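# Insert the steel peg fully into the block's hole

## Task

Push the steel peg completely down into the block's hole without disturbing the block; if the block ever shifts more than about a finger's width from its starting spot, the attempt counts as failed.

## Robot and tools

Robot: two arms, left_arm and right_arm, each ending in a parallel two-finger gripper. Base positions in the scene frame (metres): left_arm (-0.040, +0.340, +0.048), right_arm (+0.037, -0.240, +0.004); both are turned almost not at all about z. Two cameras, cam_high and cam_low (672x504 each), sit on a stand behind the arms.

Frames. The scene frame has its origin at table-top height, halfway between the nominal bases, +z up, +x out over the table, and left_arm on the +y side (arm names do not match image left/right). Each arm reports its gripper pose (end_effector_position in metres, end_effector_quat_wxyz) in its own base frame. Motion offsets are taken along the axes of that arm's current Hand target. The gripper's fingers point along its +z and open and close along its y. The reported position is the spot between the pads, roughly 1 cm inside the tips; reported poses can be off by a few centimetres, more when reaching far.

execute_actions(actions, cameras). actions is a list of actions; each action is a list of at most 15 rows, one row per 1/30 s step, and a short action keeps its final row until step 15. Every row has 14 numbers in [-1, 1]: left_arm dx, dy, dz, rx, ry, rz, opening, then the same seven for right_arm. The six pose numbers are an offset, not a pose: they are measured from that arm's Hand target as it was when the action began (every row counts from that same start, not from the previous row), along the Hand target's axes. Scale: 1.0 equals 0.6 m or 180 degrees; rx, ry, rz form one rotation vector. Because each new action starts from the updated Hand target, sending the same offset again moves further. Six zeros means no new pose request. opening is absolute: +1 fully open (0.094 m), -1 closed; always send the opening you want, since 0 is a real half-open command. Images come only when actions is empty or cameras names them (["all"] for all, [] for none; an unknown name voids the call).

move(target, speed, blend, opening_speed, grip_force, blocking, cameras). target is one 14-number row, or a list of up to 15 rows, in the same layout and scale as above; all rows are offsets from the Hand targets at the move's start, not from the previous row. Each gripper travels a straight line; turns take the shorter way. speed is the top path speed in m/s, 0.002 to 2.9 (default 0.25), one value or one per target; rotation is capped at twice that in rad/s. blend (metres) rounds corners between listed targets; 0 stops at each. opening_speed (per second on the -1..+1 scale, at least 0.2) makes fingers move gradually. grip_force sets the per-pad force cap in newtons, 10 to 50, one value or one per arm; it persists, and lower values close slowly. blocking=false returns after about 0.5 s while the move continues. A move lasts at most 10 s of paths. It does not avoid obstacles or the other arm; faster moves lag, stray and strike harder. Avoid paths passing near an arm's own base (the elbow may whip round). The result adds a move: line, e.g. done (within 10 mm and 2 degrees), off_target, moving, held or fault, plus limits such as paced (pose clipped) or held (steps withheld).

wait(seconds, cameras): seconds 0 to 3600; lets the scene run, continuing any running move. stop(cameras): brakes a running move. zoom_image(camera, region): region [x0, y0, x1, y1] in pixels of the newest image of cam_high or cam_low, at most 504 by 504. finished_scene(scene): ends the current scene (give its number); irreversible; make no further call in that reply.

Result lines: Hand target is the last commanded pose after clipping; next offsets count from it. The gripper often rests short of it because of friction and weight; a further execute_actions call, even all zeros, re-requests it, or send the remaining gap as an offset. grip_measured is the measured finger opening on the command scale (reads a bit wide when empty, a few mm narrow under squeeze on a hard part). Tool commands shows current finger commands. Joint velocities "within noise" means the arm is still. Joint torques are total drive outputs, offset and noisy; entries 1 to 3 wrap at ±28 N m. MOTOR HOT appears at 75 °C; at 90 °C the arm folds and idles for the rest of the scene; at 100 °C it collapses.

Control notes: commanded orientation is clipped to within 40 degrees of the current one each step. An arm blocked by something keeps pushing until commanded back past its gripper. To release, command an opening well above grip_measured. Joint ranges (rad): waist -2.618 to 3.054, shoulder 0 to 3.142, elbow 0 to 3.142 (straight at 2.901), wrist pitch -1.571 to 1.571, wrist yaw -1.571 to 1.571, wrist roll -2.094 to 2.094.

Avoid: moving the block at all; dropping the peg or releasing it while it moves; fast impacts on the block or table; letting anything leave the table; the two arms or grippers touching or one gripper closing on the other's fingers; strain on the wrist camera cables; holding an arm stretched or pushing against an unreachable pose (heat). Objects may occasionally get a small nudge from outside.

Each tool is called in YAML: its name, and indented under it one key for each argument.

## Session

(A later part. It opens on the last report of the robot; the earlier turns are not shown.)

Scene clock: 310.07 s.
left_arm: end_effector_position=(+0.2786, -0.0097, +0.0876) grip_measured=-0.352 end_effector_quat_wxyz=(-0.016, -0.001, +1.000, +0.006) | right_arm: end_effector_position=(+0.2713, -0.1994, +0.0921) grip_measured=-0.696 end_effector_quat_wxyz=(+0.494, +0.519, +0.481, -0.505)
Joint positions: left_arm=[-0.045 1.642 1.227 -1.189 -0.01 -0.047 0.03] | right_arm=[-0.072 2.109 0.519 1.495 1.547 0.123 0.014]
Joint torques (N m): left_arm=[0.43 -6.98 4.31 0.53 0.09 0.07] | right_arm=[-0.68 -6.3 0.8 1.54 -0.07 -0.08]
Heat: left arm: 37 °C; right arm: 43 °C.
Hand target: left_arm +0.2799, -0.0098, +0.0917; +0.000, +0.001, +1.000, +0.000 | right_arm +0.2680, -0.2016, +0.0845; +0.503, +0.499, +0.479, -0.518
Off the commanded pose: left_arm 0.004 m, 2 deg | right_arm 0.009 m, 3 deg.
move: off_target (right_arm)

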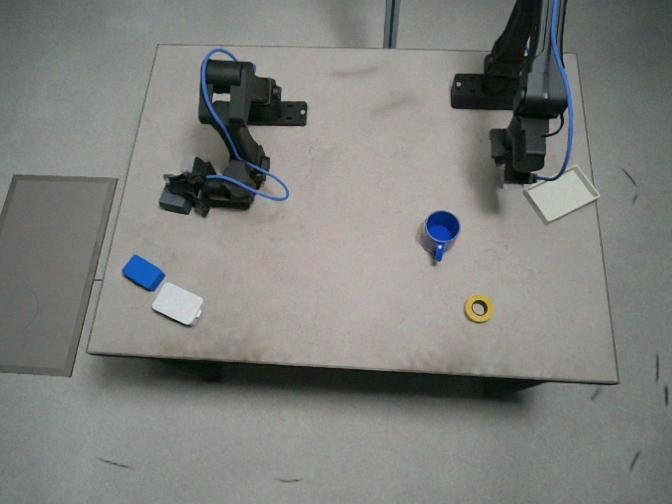

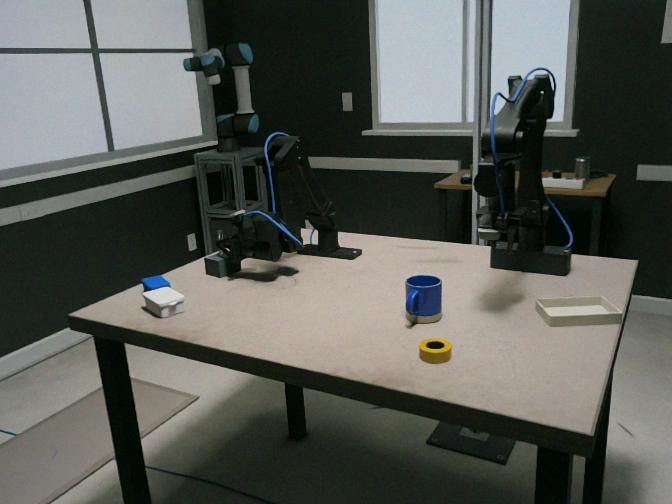

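move:
  target:
    - [0,0,0,0,0,0,-0.35,-0.08,0.0148,0,0,0,0,-0.95]
    - [0,0,0,0,0,0,-0.35,-0.029,0.0148,0,0,0,0,-0.95]
  speed: 0.07
  cameras: ["all"]

zoom_image:
  camera: "cam_high"
  region: [156, 170, 186, 200]

zoom_image:
  camera: "cam_low"
  region: [205, 230, 240, 265]

Scene clock: 317.70 s.
left_arm: end_effector_position=(+0.2786, -0.0097, +0.0876) grip_measured=-0.352 end_effector_quat_wxyz=(-0.016, -0.001, +1.000, +0.006) | right_arm: end_effector_position=(+0.2740, -0.1995, +0.1011) grip_measured=-0.696 end_effector_quat_wxyz=(+0.477, +0.496, +0.506, -0.521)
Joint positions: left_arm=[-0.045 1.642 1.227 -1.189 -0.01 -0.047 0.03] | right_arm=[-0.072 2.07 0.517 1.483 1.533 0.016 0.014]
Joint torques (N m): left_arm=[0.42 -6.99 4.31 0.53 0.1 0.07] | right_arm=[-0.39 -7.08 3.04 1.8 0.07 0.12]
Heat: left arm: 37 °C; right arm: 43 °C.
Hand target: left_arm +0.2799, -0.0098, +0.0917; +0.000, +0.001, +1.000, +0.000 | right_arm +0.2768, -0.2011, +0.1019; +0.503, +0.499, +0.479, -0.518
Off the commanded pose: left_arm 0.004 m, 2 deg | right_arm 0.003 m, 4 deg.
move: off_target (right_arm)

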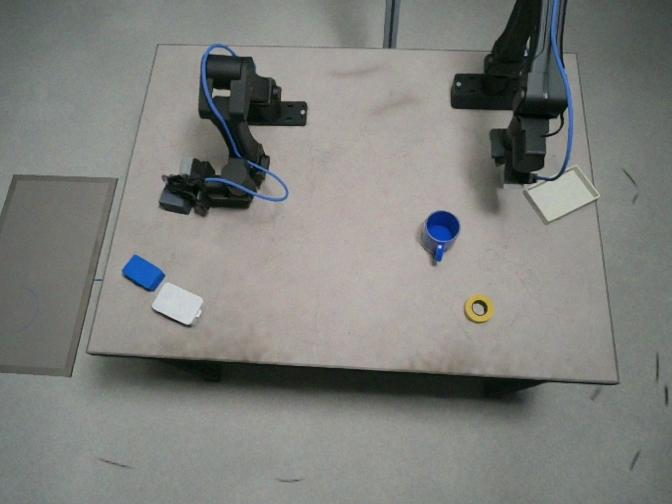

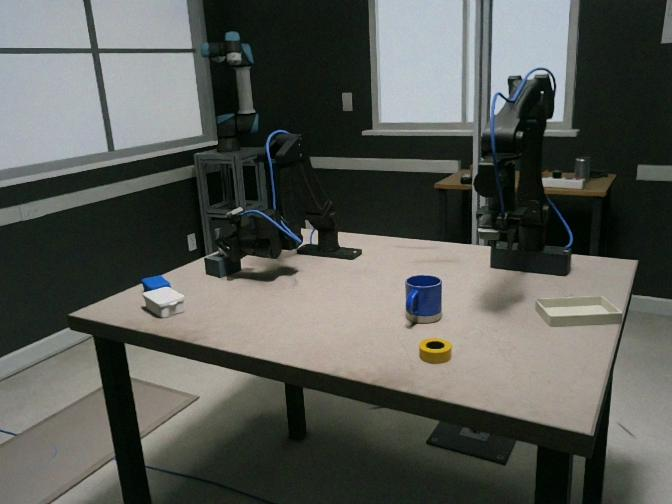

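Scaled by 16.800 from the camera's image (finer frame: 960x720).

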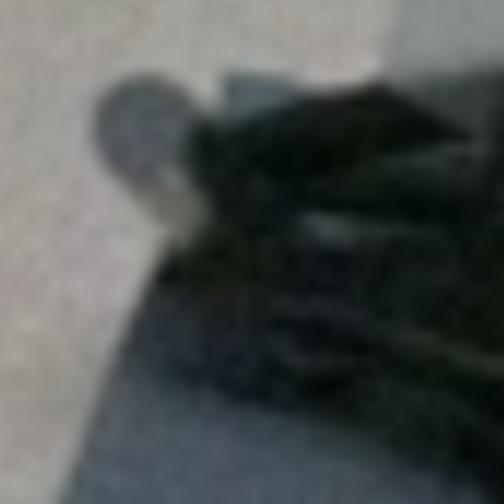

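Scaled by 14.400 from the camera's image (finer frame: 960x720).

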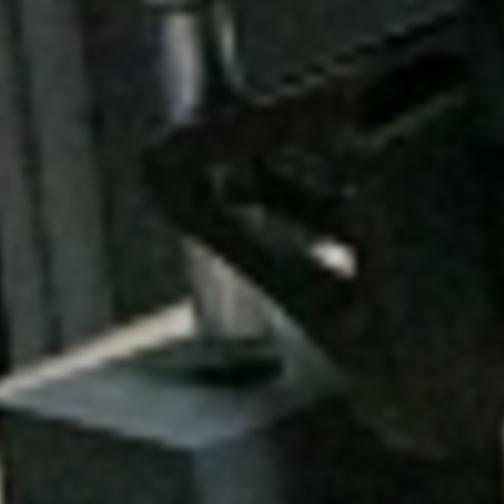

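move:
  target:
    - [0,0,0,0,0,0,-0.35,-0.05,-0.006,0,0,0,0.02,-0.95]
    - [0,0,0,0,0,0,-0.35,0.006,-0.006,0,0,0,0.02,-0.95]
  speed: 0.07
  cameras: ["all"]

zoom_image:
  camera: "cam_high"
  region: [156, 170, 186, 200]

zoom_image:
  camera: "cam_low"
  region: [205, 230, 240, 265]

Scene clock: 324.07 s.
left_arm: end_effector_position=(+0.2786, -0.0097, +0.0876) grip_measured=-0.352 end_effector_quat_wxyz=(-0.016, -0.001, +1.000, +0.006) | right_arm: end_effector_position=(+0.2739, -0.1995, +0.0990) grip_measured=-0.696 end_effector_quat_wxyz=(+0.495, +0.514, +0.487, -0.503)
Joint positions: left_arm=[-0.045 1.642 1.227 -1.189 -0.01 -0.047 0.03] | right_arm=[-0.072 2.081 0.517 1.494 1.533 0.089 0.014]
Joint torques (N m): left_arm=[0.46 -6.99 4.3 0.53 0.1 0.08] | right_arm=[-0.49 -7.15 2.03 1.81 0.07 0.11]
Heat: left arm: 37 °C; right arm: 43 °C.
Hand target: left_arm +0.2799, -0.0098, +0.0917; +0.000, +0.001, +1.000, +0.000 | right_arm +0.2732, -0.2011, +0.0983; +0.519, +0.514, +0.463, -0.502
Off the commanded pose: left_arm 0.004 m, 2 deg | right_arm 0.002 m, 4 deg.
move: off_target (right_arm)

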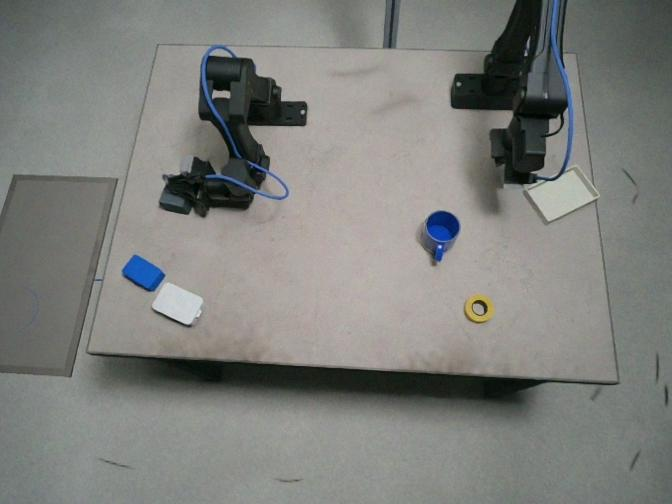

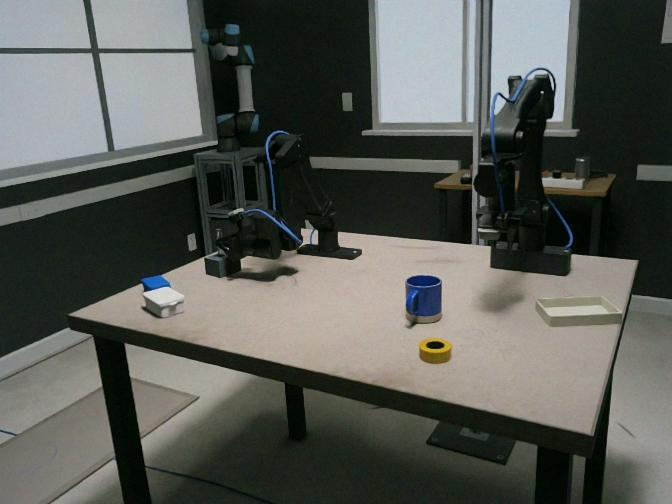

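Scaled by 16.800 from the camera's image (finer frame: 960x720).

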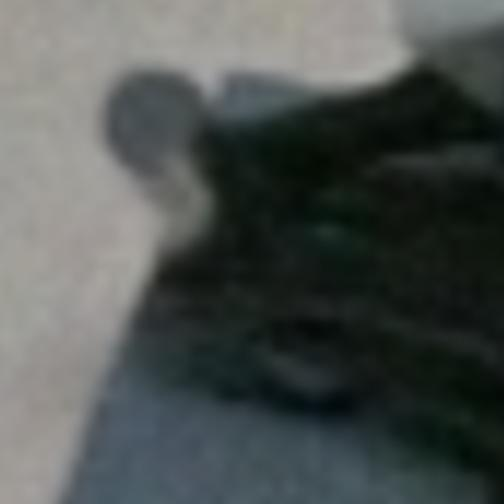

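Scaled by 14.400 from the camera's image (finer frame: 960x720).

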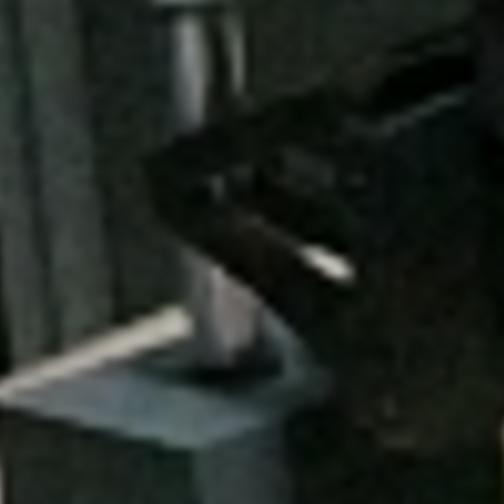

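move:
  target:
    - [0,0,0,0,0,0,-0.35,-0.05,-0.012,0,0,0,-0.005,-0.95]
    - [0,0,0,0,0,0,-0.35,0.0,-0.012,0,0,0,-0.005,-0.95]
  speed: 0.07
  cameras: ["all"]

zoom_image:
  camera: "cam_high"
  region: [156, 170, 186, 200]

zoom_image:
  camera: "cam_low"
  region: [205, 230, 240, 265]

Scene clock: 329.53 s.
left_arm: end_effector_position=(+0.2786, -0.0097, +0.0876) grip_measured=-0.352 end_effector_quat_wxyz=(-0.016, -0.001, +1.000, +0.006) | right_arm: end_effector_position=(+0.2646, -0.1988, +0.0970) grip_measured=-0.696 end_effector_quat_wxyz=(+0.489, +0.507, +0.495, -0.509)
Joint positions: left_arm=[-0.045 1.642 1.227 -1.189 -0.01 -0.047 0.03] | right_arm=[-0.072 2.068 0.478 1.495 1.531 0.089 0.014]
Joint torques (N m): left_arm=[0.4 -7.01 4.3 0.53 0.1 0.08] | right_arm=[-0.59 -6.86 2.59 1.83 0.1 0.13]
Heat: left arm: 37 °C; right arm: 43 °C.
Hand target: left_arm +0.2799, -0.0098, +0.0917; +0.000, +0.001, +1.000, +0.000 | right_arm +0.2660, -0.2009, +0.0979; +0.515, +0.511, +0.467, -0.506
Off the commanded pose: left_arm 0.004 m, 2 deg | right_arm 0.003 m, 4 deg.
move: off_target (right_arm)

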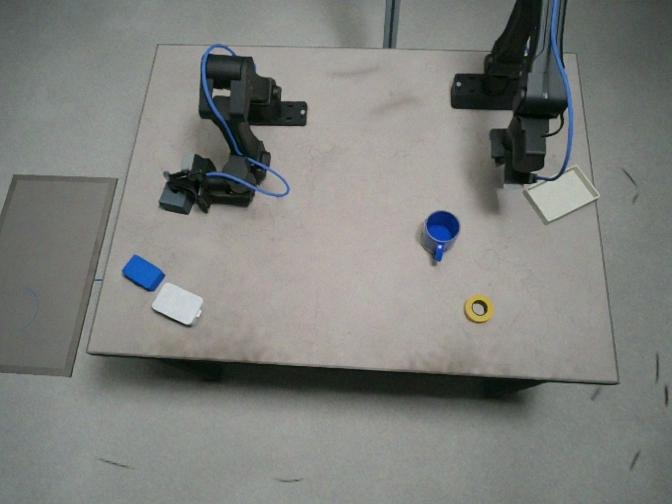

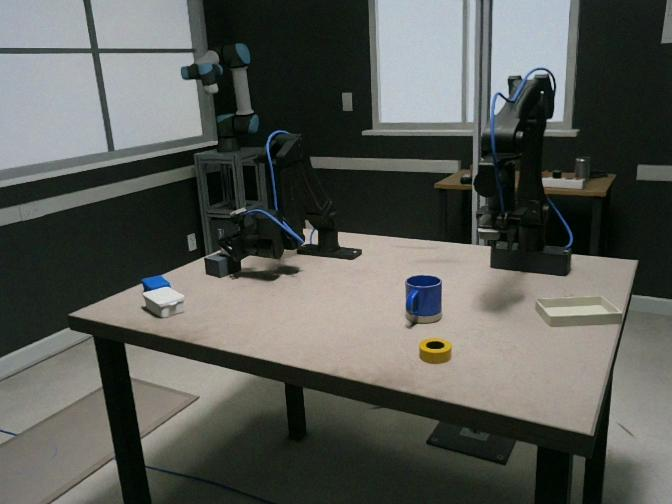

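Scaled by 16.800 from the camera's image (finer frame: 960x720).

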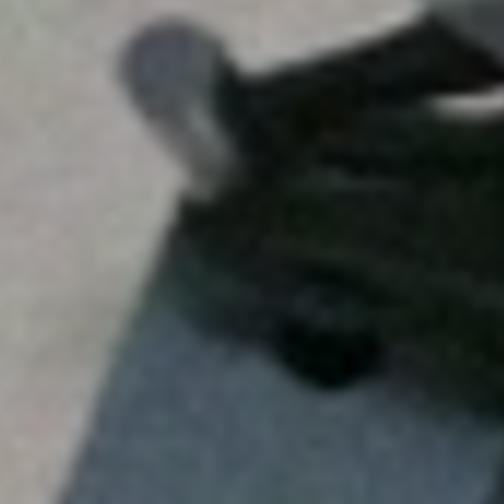

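Scaled by 14.400 from the camera's image (finer frame: 960x720).

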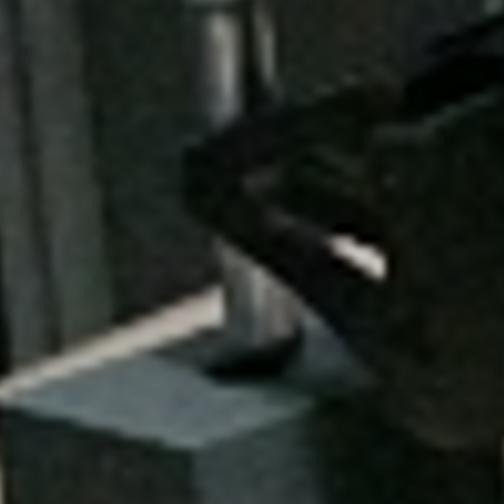

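move:
  target:
    - [0,0,0,0,0,0,-0.35,-0.05,0.014,0,0,0,0,-0.95]
    - [0,0,0,0,0,0,-0.35,0.0,0.014,0,0,0,0,-0.95]
  speed: 0.07
  cameras: ["all"]

zoom_image:
  camera: "cam_high"
  region: [156, 170, 186, 200]

zoom_image:
  camera: "cam_low"
  region: [205, 230, 240, 265]

Scene clock: 335.63 s.
left_arm: end_effector_position=(+0.2786, -0.0097, +0.0876) grip_measured=-0.352 end_effector_quat_wxyz=(-0.016, -0.001, +1.000, +0.006) | right_arm: end_effector_position=(+0.2722, -0.1994, +0.0971) grip_measured=-0.696 end_effector_quat_wxyz=(+0.488, +0.506, +0.495, -0.510)
Joint positions: left_arm=[-0.045 1.642 1.227 -1.189 -0.01 -0.047 0.03] | right_arm=[-0.072 2.084 0.509 1.495 1.531 0.07 0.014]
Joint torques (N m): left_arm=[0.43 -6.98 4.31 0.54 0.1 0.08] | right_arm=[-0.49 -7.12 2.89 1.82 0.1 0.13]
Heat: left arm: 37 °C; right arm: 44 °C.
Hand target: left_arm +0.2799, -0.0098, +0.0917; +0.000, +0.001, +1.000, +0.000 | right_arm +0.2744, -0.2012, +0.0983; +0.515, +0.511, +0.467, -0.506
Off the commanded pose: left_arm 0.004 m, 2 deg | right_arm 0.003 m, 4 deg.
move: off_target (right_arm)

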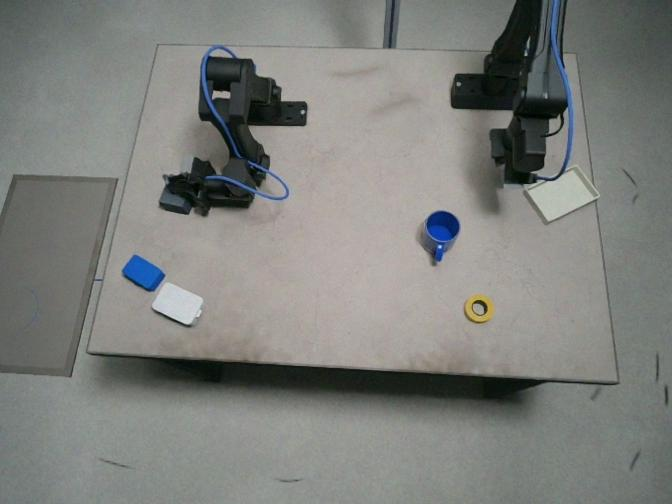

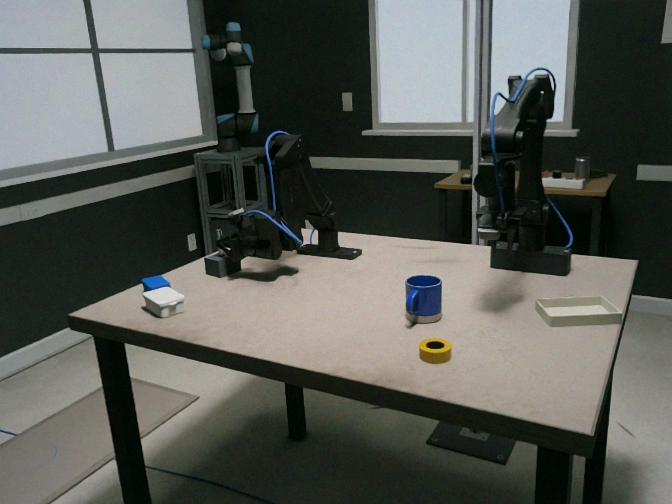

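Scaled by 16.800 from the camera's image (finer frame: 960x720).

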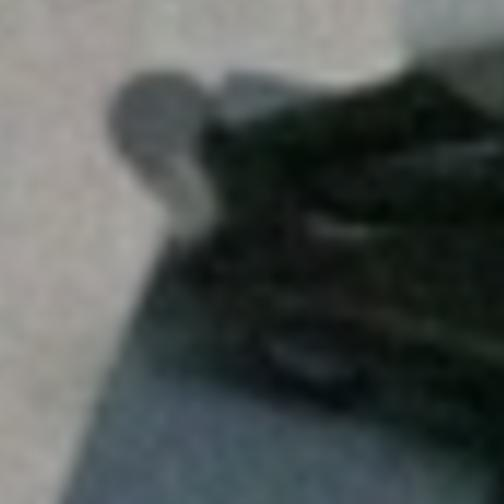

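Scaled by 14.400 from the camera's image (finer frame: 960x720).

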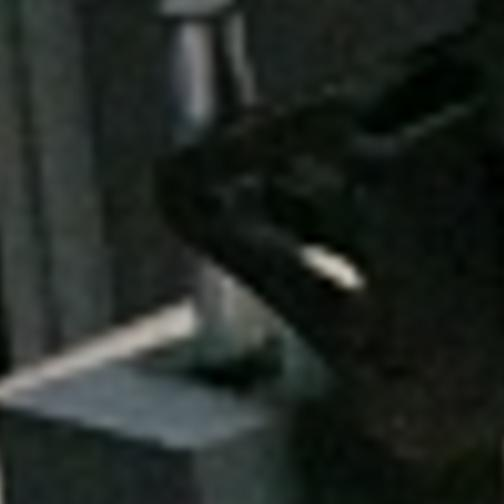

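move:
  target: [0,0,0,0,0,0,-0.35,0.02,-0.003,0,0,0,0,-0.95]
  speed: 0.05
  cameras: ["all"]

zoom_image:
  camera: "cam_high"
  region: [156, 170, 186, 200]

zoom_image:
  camera: "cam_low"
  region: [205, 230, 240, 265]

Scene clock: 339.33 s.
left_arm: end_effector_position=(+0.2786, -0.0097, +0.0876) grip_measured=-0.352 end_effector_quat_wxyz=(-0.016, -0.001, +1.000, +0.006) | right_arm: end_effector_position=(+0.2713, -0.1994, +0.0930) grip_measured=-0.696 end_effector_quat_wxyz=(+0.495, +0.520, +0.480, -0.503)
Joint positions: left_arm=[-0.045 1.642 1.227 -1.189 -0.01 -0.047 0.03] | right_arm=[-0.072 2.105 0.518 1.494 1.546 0.124 0.014]
Joint torques (N m): left_arm=[0.43 -7.01 4.29 0.53 0.1 0.08] | right_arm=[-0.61 -5.48 2.21 1.62 -0.07 0.14]
Heat: left arm: 37 °C; right arm: 44 °C.
Hand target: left_arm +0.2799, -0.0098, +0.0917; +0.000, +0.001, +1.000, +0.000 | right_arm +0.2733, -0.2017, +0.0862; +0.515, +0.511, +0.467, -0.506
Off the commanded pose: left_arm 0.004 m, 2 deg | right_arm 0.007 m, 3 deg.
move: off_target (right_arm)

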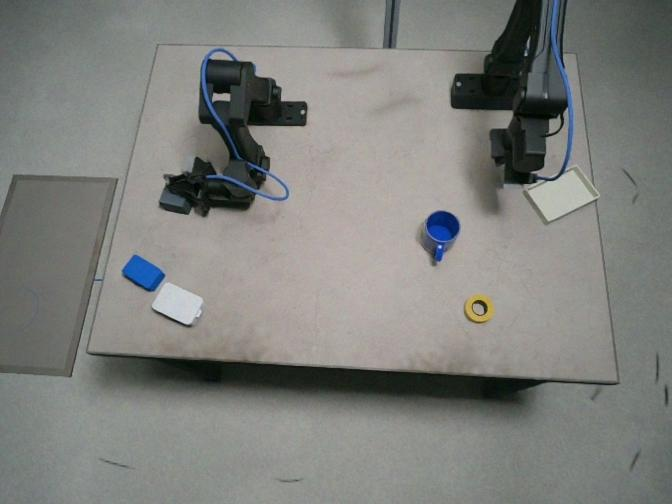

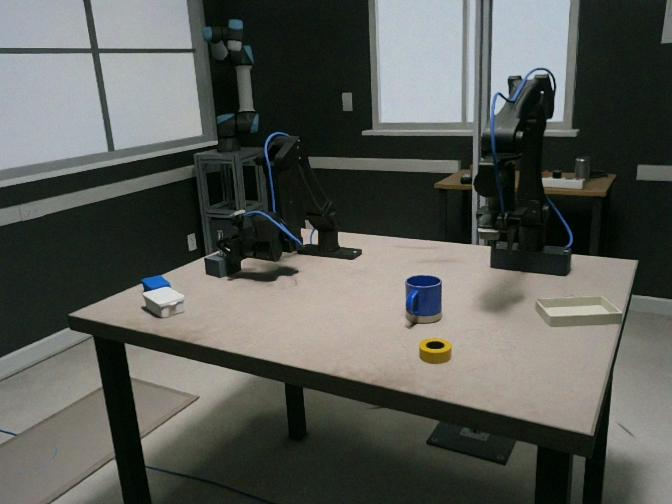

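Scaled by 16.800 from the camera's image (finer frame: 960x720).

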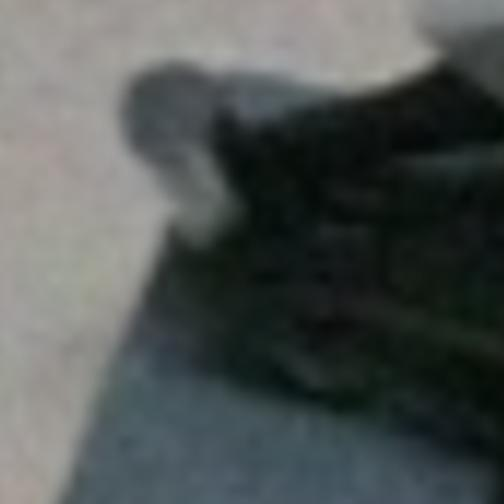

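Scaled by 14.400 from the camera's image (finer frame: 960x720).

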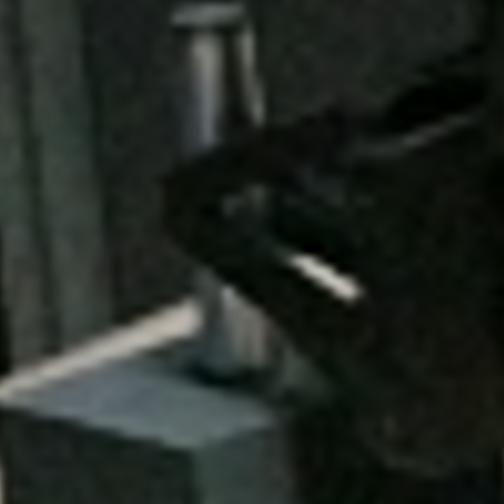

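move:
  target:
    - [0,0,0,0,0,0,-0.35,-0.004,-0.006,0,0,0,-0.035,-0.95]
    - [0,0,0,0,0,0,-0.35,0.002,-0.003,0.004,0,0,-0.035,-0.95]
    - [0,0,0,0,0,0,-0.35,0.002,-0.003,-0.004,0,0,-0.035,-0.95]
    - [0,0,0,0,0,0,-0.35,0.002,-0.003,0,0,0,-0.02,-0.95]
  speed: 0.03
  cameras: ["all"]

zoom_image:
  camera: "cam_high"
  region: [156, 170, 186, 200]

zoom_image:
  camera: "cam_low"
  region: [205, 230, 240, 265]

Scene clock: 348.77 s.
left_arm: end_effector_position=(+0.2786, -0.0097, +0.0876) grip_measured=-0.352 end_effector_quat_wxyz=(-0.016, -0.001, +1.000, +0.006) | right_arm: end_effector_position=(+0.2725, -0.2001, +0.0932) grip_measured=-0.696 end_effector_quat_wxyz=(+0.484, +0.507, +0.494, -0.514)
Joint positions: left_arm=[-0.045 1.642 1.227 -1.189 -0.01 -0.047 0.03] | right_arm=[-0.075 2.105 0.52 1.494 1.54 0.073 0.014]
Joint torques (N m): left_arm=[0.4 -6.99 4.29 0.53 0.1 0.07] | right_arm=[-0.46 -5.29 1.62 1.65 0 0.11]
Heat: left arm: 37 °C; right arm: 44 °C.
Hand target: left_arm +0.2799, -0.0098, +0.0917; +0.000, +0.001, +1.000, +0.000 | right_arm +0.2715, -0.2017, +0.0849; +0.499, +0.496, +0.483, -0.522
Off the commanded pose: left_arm 0.004 m, 2 deg | right_arm 0.008 m, 3 deg.
move: off_target (right_arm)

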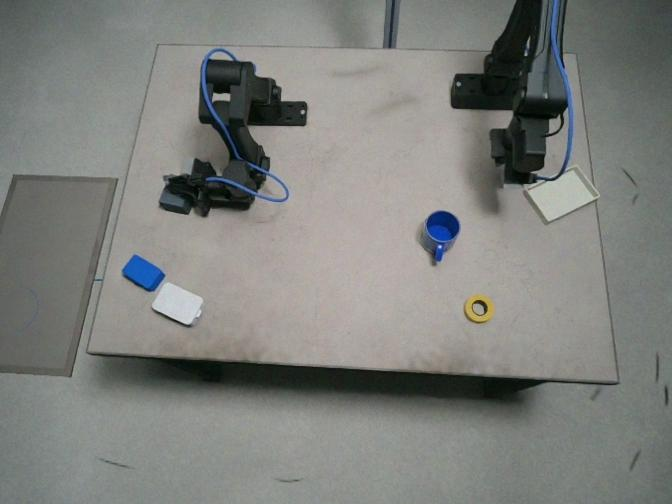

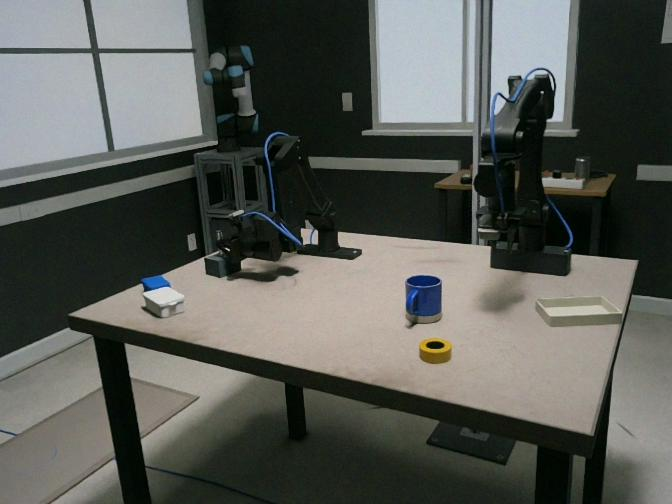

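Scaled by 16.800 from the camera's image (finer frame: 960x720).

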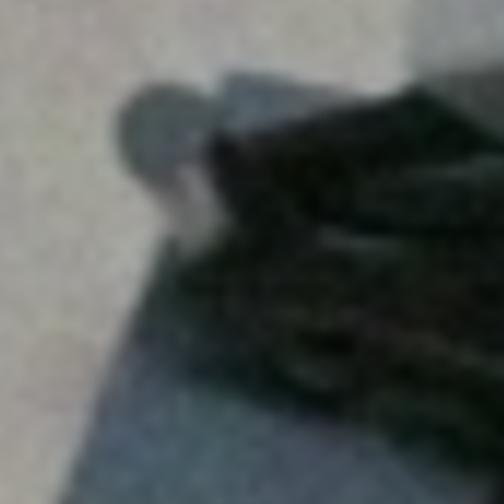

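Scaled by 14.400 from the camera's image (finer frame: 960x720).

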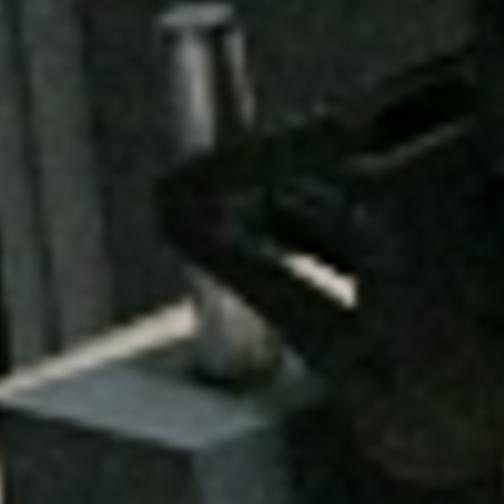

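move:
  target:
    - [0,0,0,0,0,0,-0.35,0,-0.002,0,0,0,0,-0.55]
    - [0,0,0,0,0,0,-0.35,0.01,-0.002,0,0,0,0,-0.55]
    - [0,0,0,0,0,0,-0.35,0.01,-0.002,0,0,0,0,-0.66]
  speed: 0.05
  opening_speed: 0.5
  cameras: ["all"]

zoom_image:
  camera: "cam_high"
  region: [156, 170, 186, 200]

zoom_image:
  camera: "cam_low"
  region: [205, 230, 240, 265]

Scene clock: 364.43 s.
left_arm: end_effector_position=(+0.2786, -0.0097, +0.0876) grip_measured=-0.352 end_effector_quat_wxyz=(-0.016, -0.001, +1.000, +0.006) | right_arm: end_effector_position=(+0.2717, -0.2000, +0.0802) grip_measured=-0.655 end_effector_quat_wxyz=(+0.477, +0.497, +0.505, -0.520)
Joint positions: left_arm=[-0.045 1.642 1.227 -1.189 -0.01 -0.047 0.03] | right_arm=[-0.075 2.151 0.517 1.494 1.531 0.089 0.016]
Joint torques (N m): left_arm=[0.42 -7.01 4.33 0.54 0.09 0.07] | right_arm=[-0.57 -7.13 1.68 1.82 0.13 0.08]
Heat: left arm: 37 °C; right arm: 44 °C.
Hand target: left_arm +0.2799, -0.0098, +0.0917; +0.000, +0.001, +1.000, +0.000 | right_arm +0.2702, -0.2019, +0.0789; +0.499, +0.496, +0.483, -0.522
Off the commanded pose: left_arm 0.004 m, 2 deg | right_arm 0.003 m, 4 deg.
move: off_target (right_arm); target 3's new opening was sent with right_arm's hand 0.003 m and 3 deg from that target

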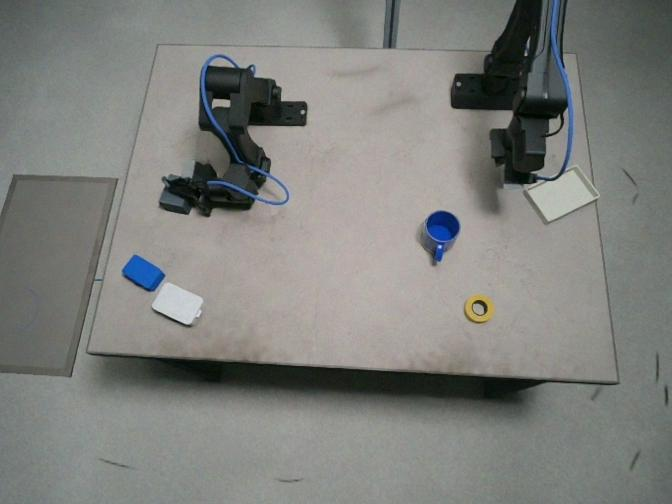

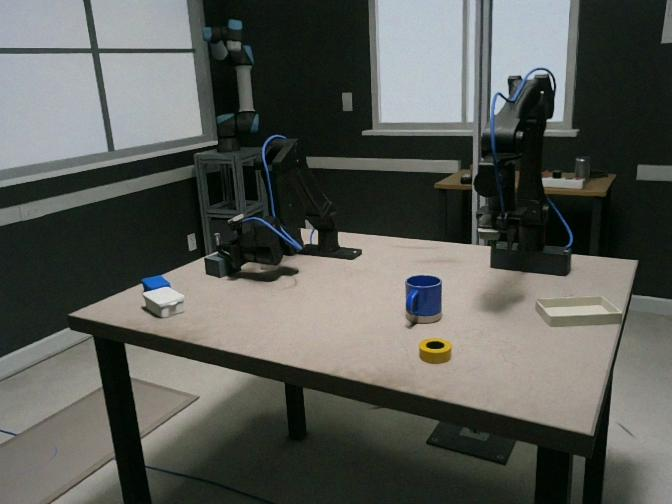

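Scaled by 16.800 from the camera's image (finer frame: 960x720).

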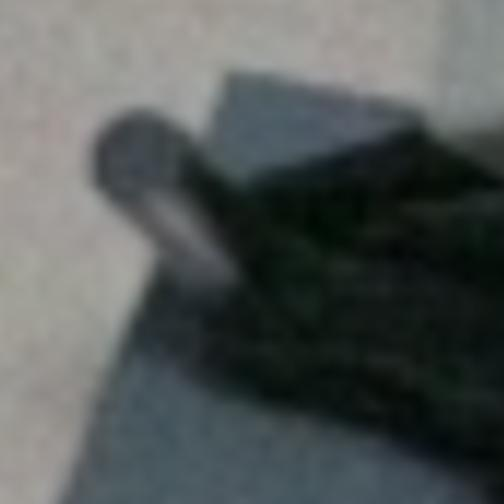

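Scaled by 14.400 from the camera's image (finer frame: 960x720).

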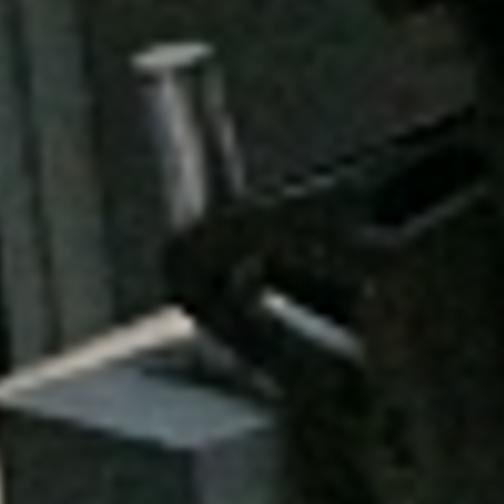

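move:
  target: [0,0,0,0,0,0,-0.35,0,0,0,0,0,0,-0.45]
  opening_speed: 0.5
  cameras: ["all"]

zoom_image:
  camera: "cam_high"
  region: [156, 170, 186, 200]

zoom_image:
  camera: "cam_low"
  region: [205, 230, 240, 265]

Scene clock: 368.90 s.
left_arm: end_effector_position=(+0.2786, -0.0097, +0.0876) grip_measured=-0.352 end_effector_quat_wxyz=(-0.016, -0.001, +1.000, +0.006) | right_arm: end_effector_position=(+0.2717, -0.2000, +0.0802) grip_measured=-0.453 end_effector_quat_wxyz=(+0.477, +0.497, +0.505, -0.520)
Joint positions: left_arm=[-0.045 1.642 1.227 -1.189 -0.01 -0.047 0.03] | right_arm=[-0.075 2.151 0.517 1.495 1.531 0.089 0.026]
Joint torques (N m): left_arm=[0.42 -6.98 4.3 0.54 0.1 0.07] | right_arm=[-0.57 -7.15 1.68 1.83 0.13 0.07]
Heat: left arm: 37 °C; right arm: 44 °C.
Hand target: left_arm +0.2799, -0.0098, +0.0917; +0.000, +0.001, +1.000, +0.000 | right_arm +0.2702, -0.2019, +0.0790; +0.499, +0.496, +0.483, -0.522
Off the commanded pose: left_arm 0.004 m, 2 deg | right_arm 0.003 m, 4 deg.
move: done

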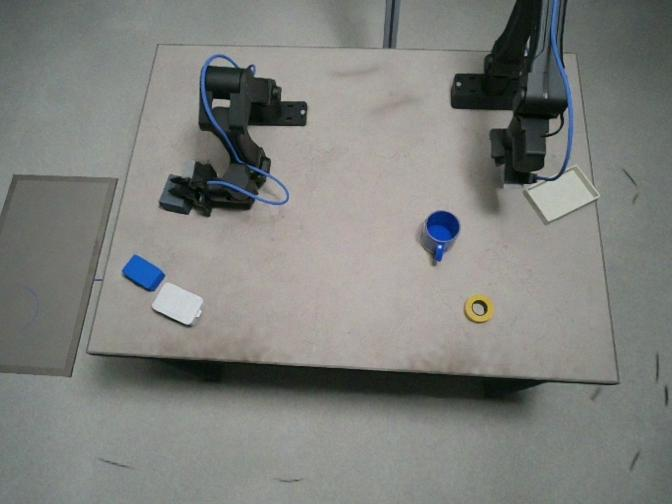

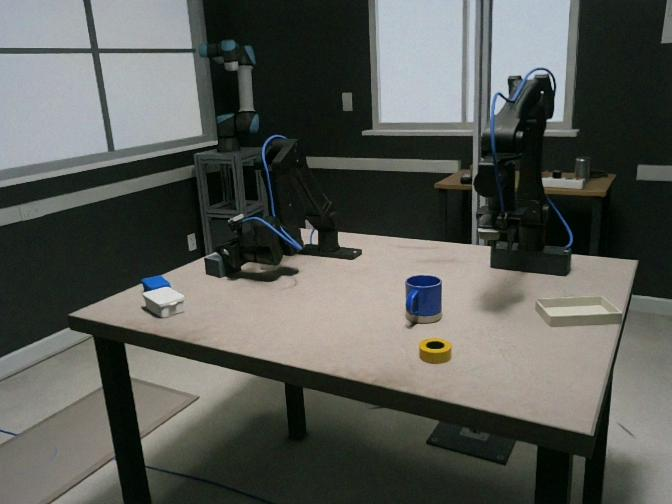

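Scaled by 16.800 from the camera's image (finer frame: 960x720).

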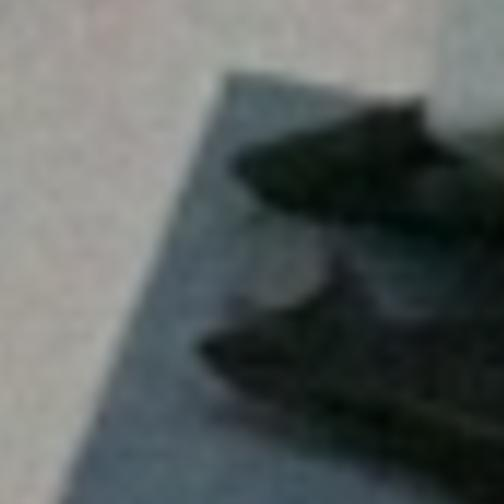

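Scaled by 14.400 from the camera's image (finer frame: 960x720).

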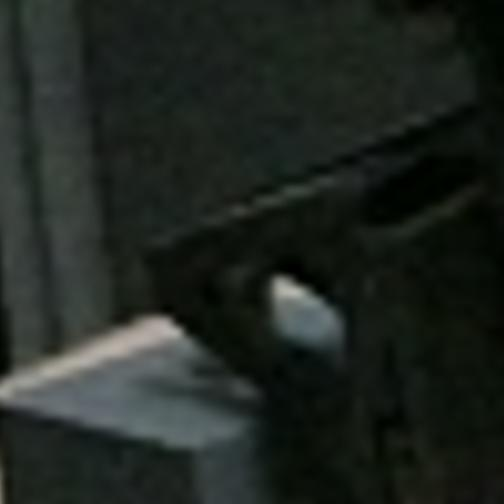

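move:
  target:
    - [0,0,0,0,0,0,-0.35,0,0,0,0,0,0,-0.2]
    - [0,0,0,0,0,0,-0.35,-0.16,0,0,0,0,0,-0.2]
    - [0,0,0,0,0,0,-0.35,-0.16,0,-0.15,0,0,0,-0.2]
  speed: 0.15
  blend: [0,0.02,0]
  cameras: ["all"]

zoom_image:
  camera: "cam_low"
  region: [195, 210, 255, 285]

Scene clock: 374.00 s.
left_arm: end_effector_position=(+0.2786, -0.0097, +0.0876) grip_measured=-0.352 end_effector_quat_wxyz=(-0.016, -0.001, +1.000, +0.006) | right_arm: end_effector_position=(+0.2776, -0.1103, +0.1638) grip_measured=-0.203 end_effector_quat_wxyz=(+0.552, +0.407, +0.577, -0.442)
Joint positions: left_arm=[-0.045 1.642 1.227 -1.189 -0.01 -0.047 0.03] | right_arm=[0.266 1.692 0.35 1.453 1.555 -0.173 0.037]
Joint torques (N m): left_arm=[0.43 -6.99 4.3 0.53 0.09 0.07] | right_arm=[0.64 -9.14 2.43 1.37 0.03 -0.01]
Heat: left arm: 37 °C; right arm: 44 °C.
Hand target: left_arm +0.2799, -0.0098, +0.0917; +0.000, +0.001, +1.000, +0.000 | right_arm +0.2745, -0.1080, +0.1711; +0.499, +0.496, +0.483, -0.522
Off the commanded pose: left_arm 0.004 m, 2 deg | right_arm 0.008 m, 18 deg.
joint sent to its limit (right arm) — joint 5 (wrist yaw), upper limit. The joint targets are off in orientation, not in position.
move: off_target (right_arm)

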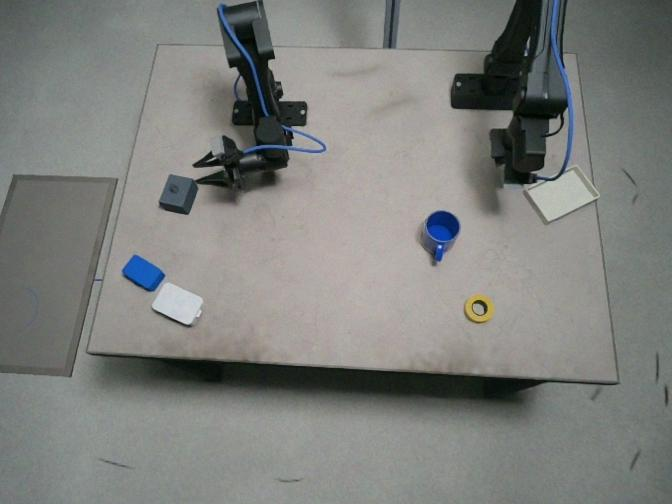

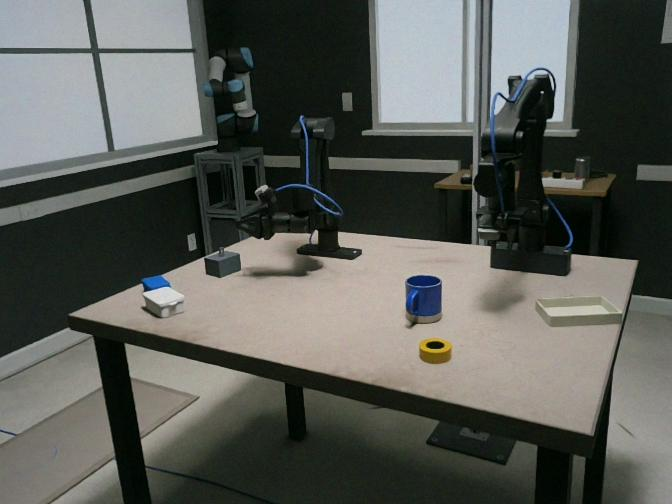

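Scaled by 6.720 from the camera's image (finer frame: 960x720).

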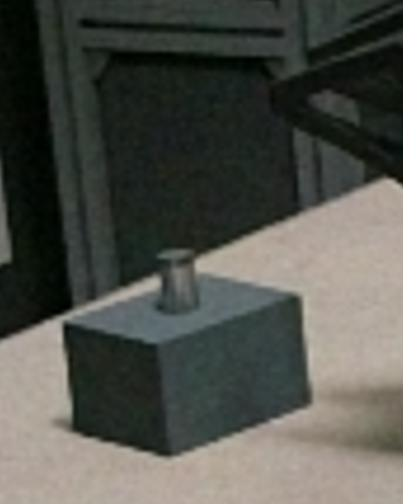

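finished_scene:
  scene: 2

The scene is finished: the task was done.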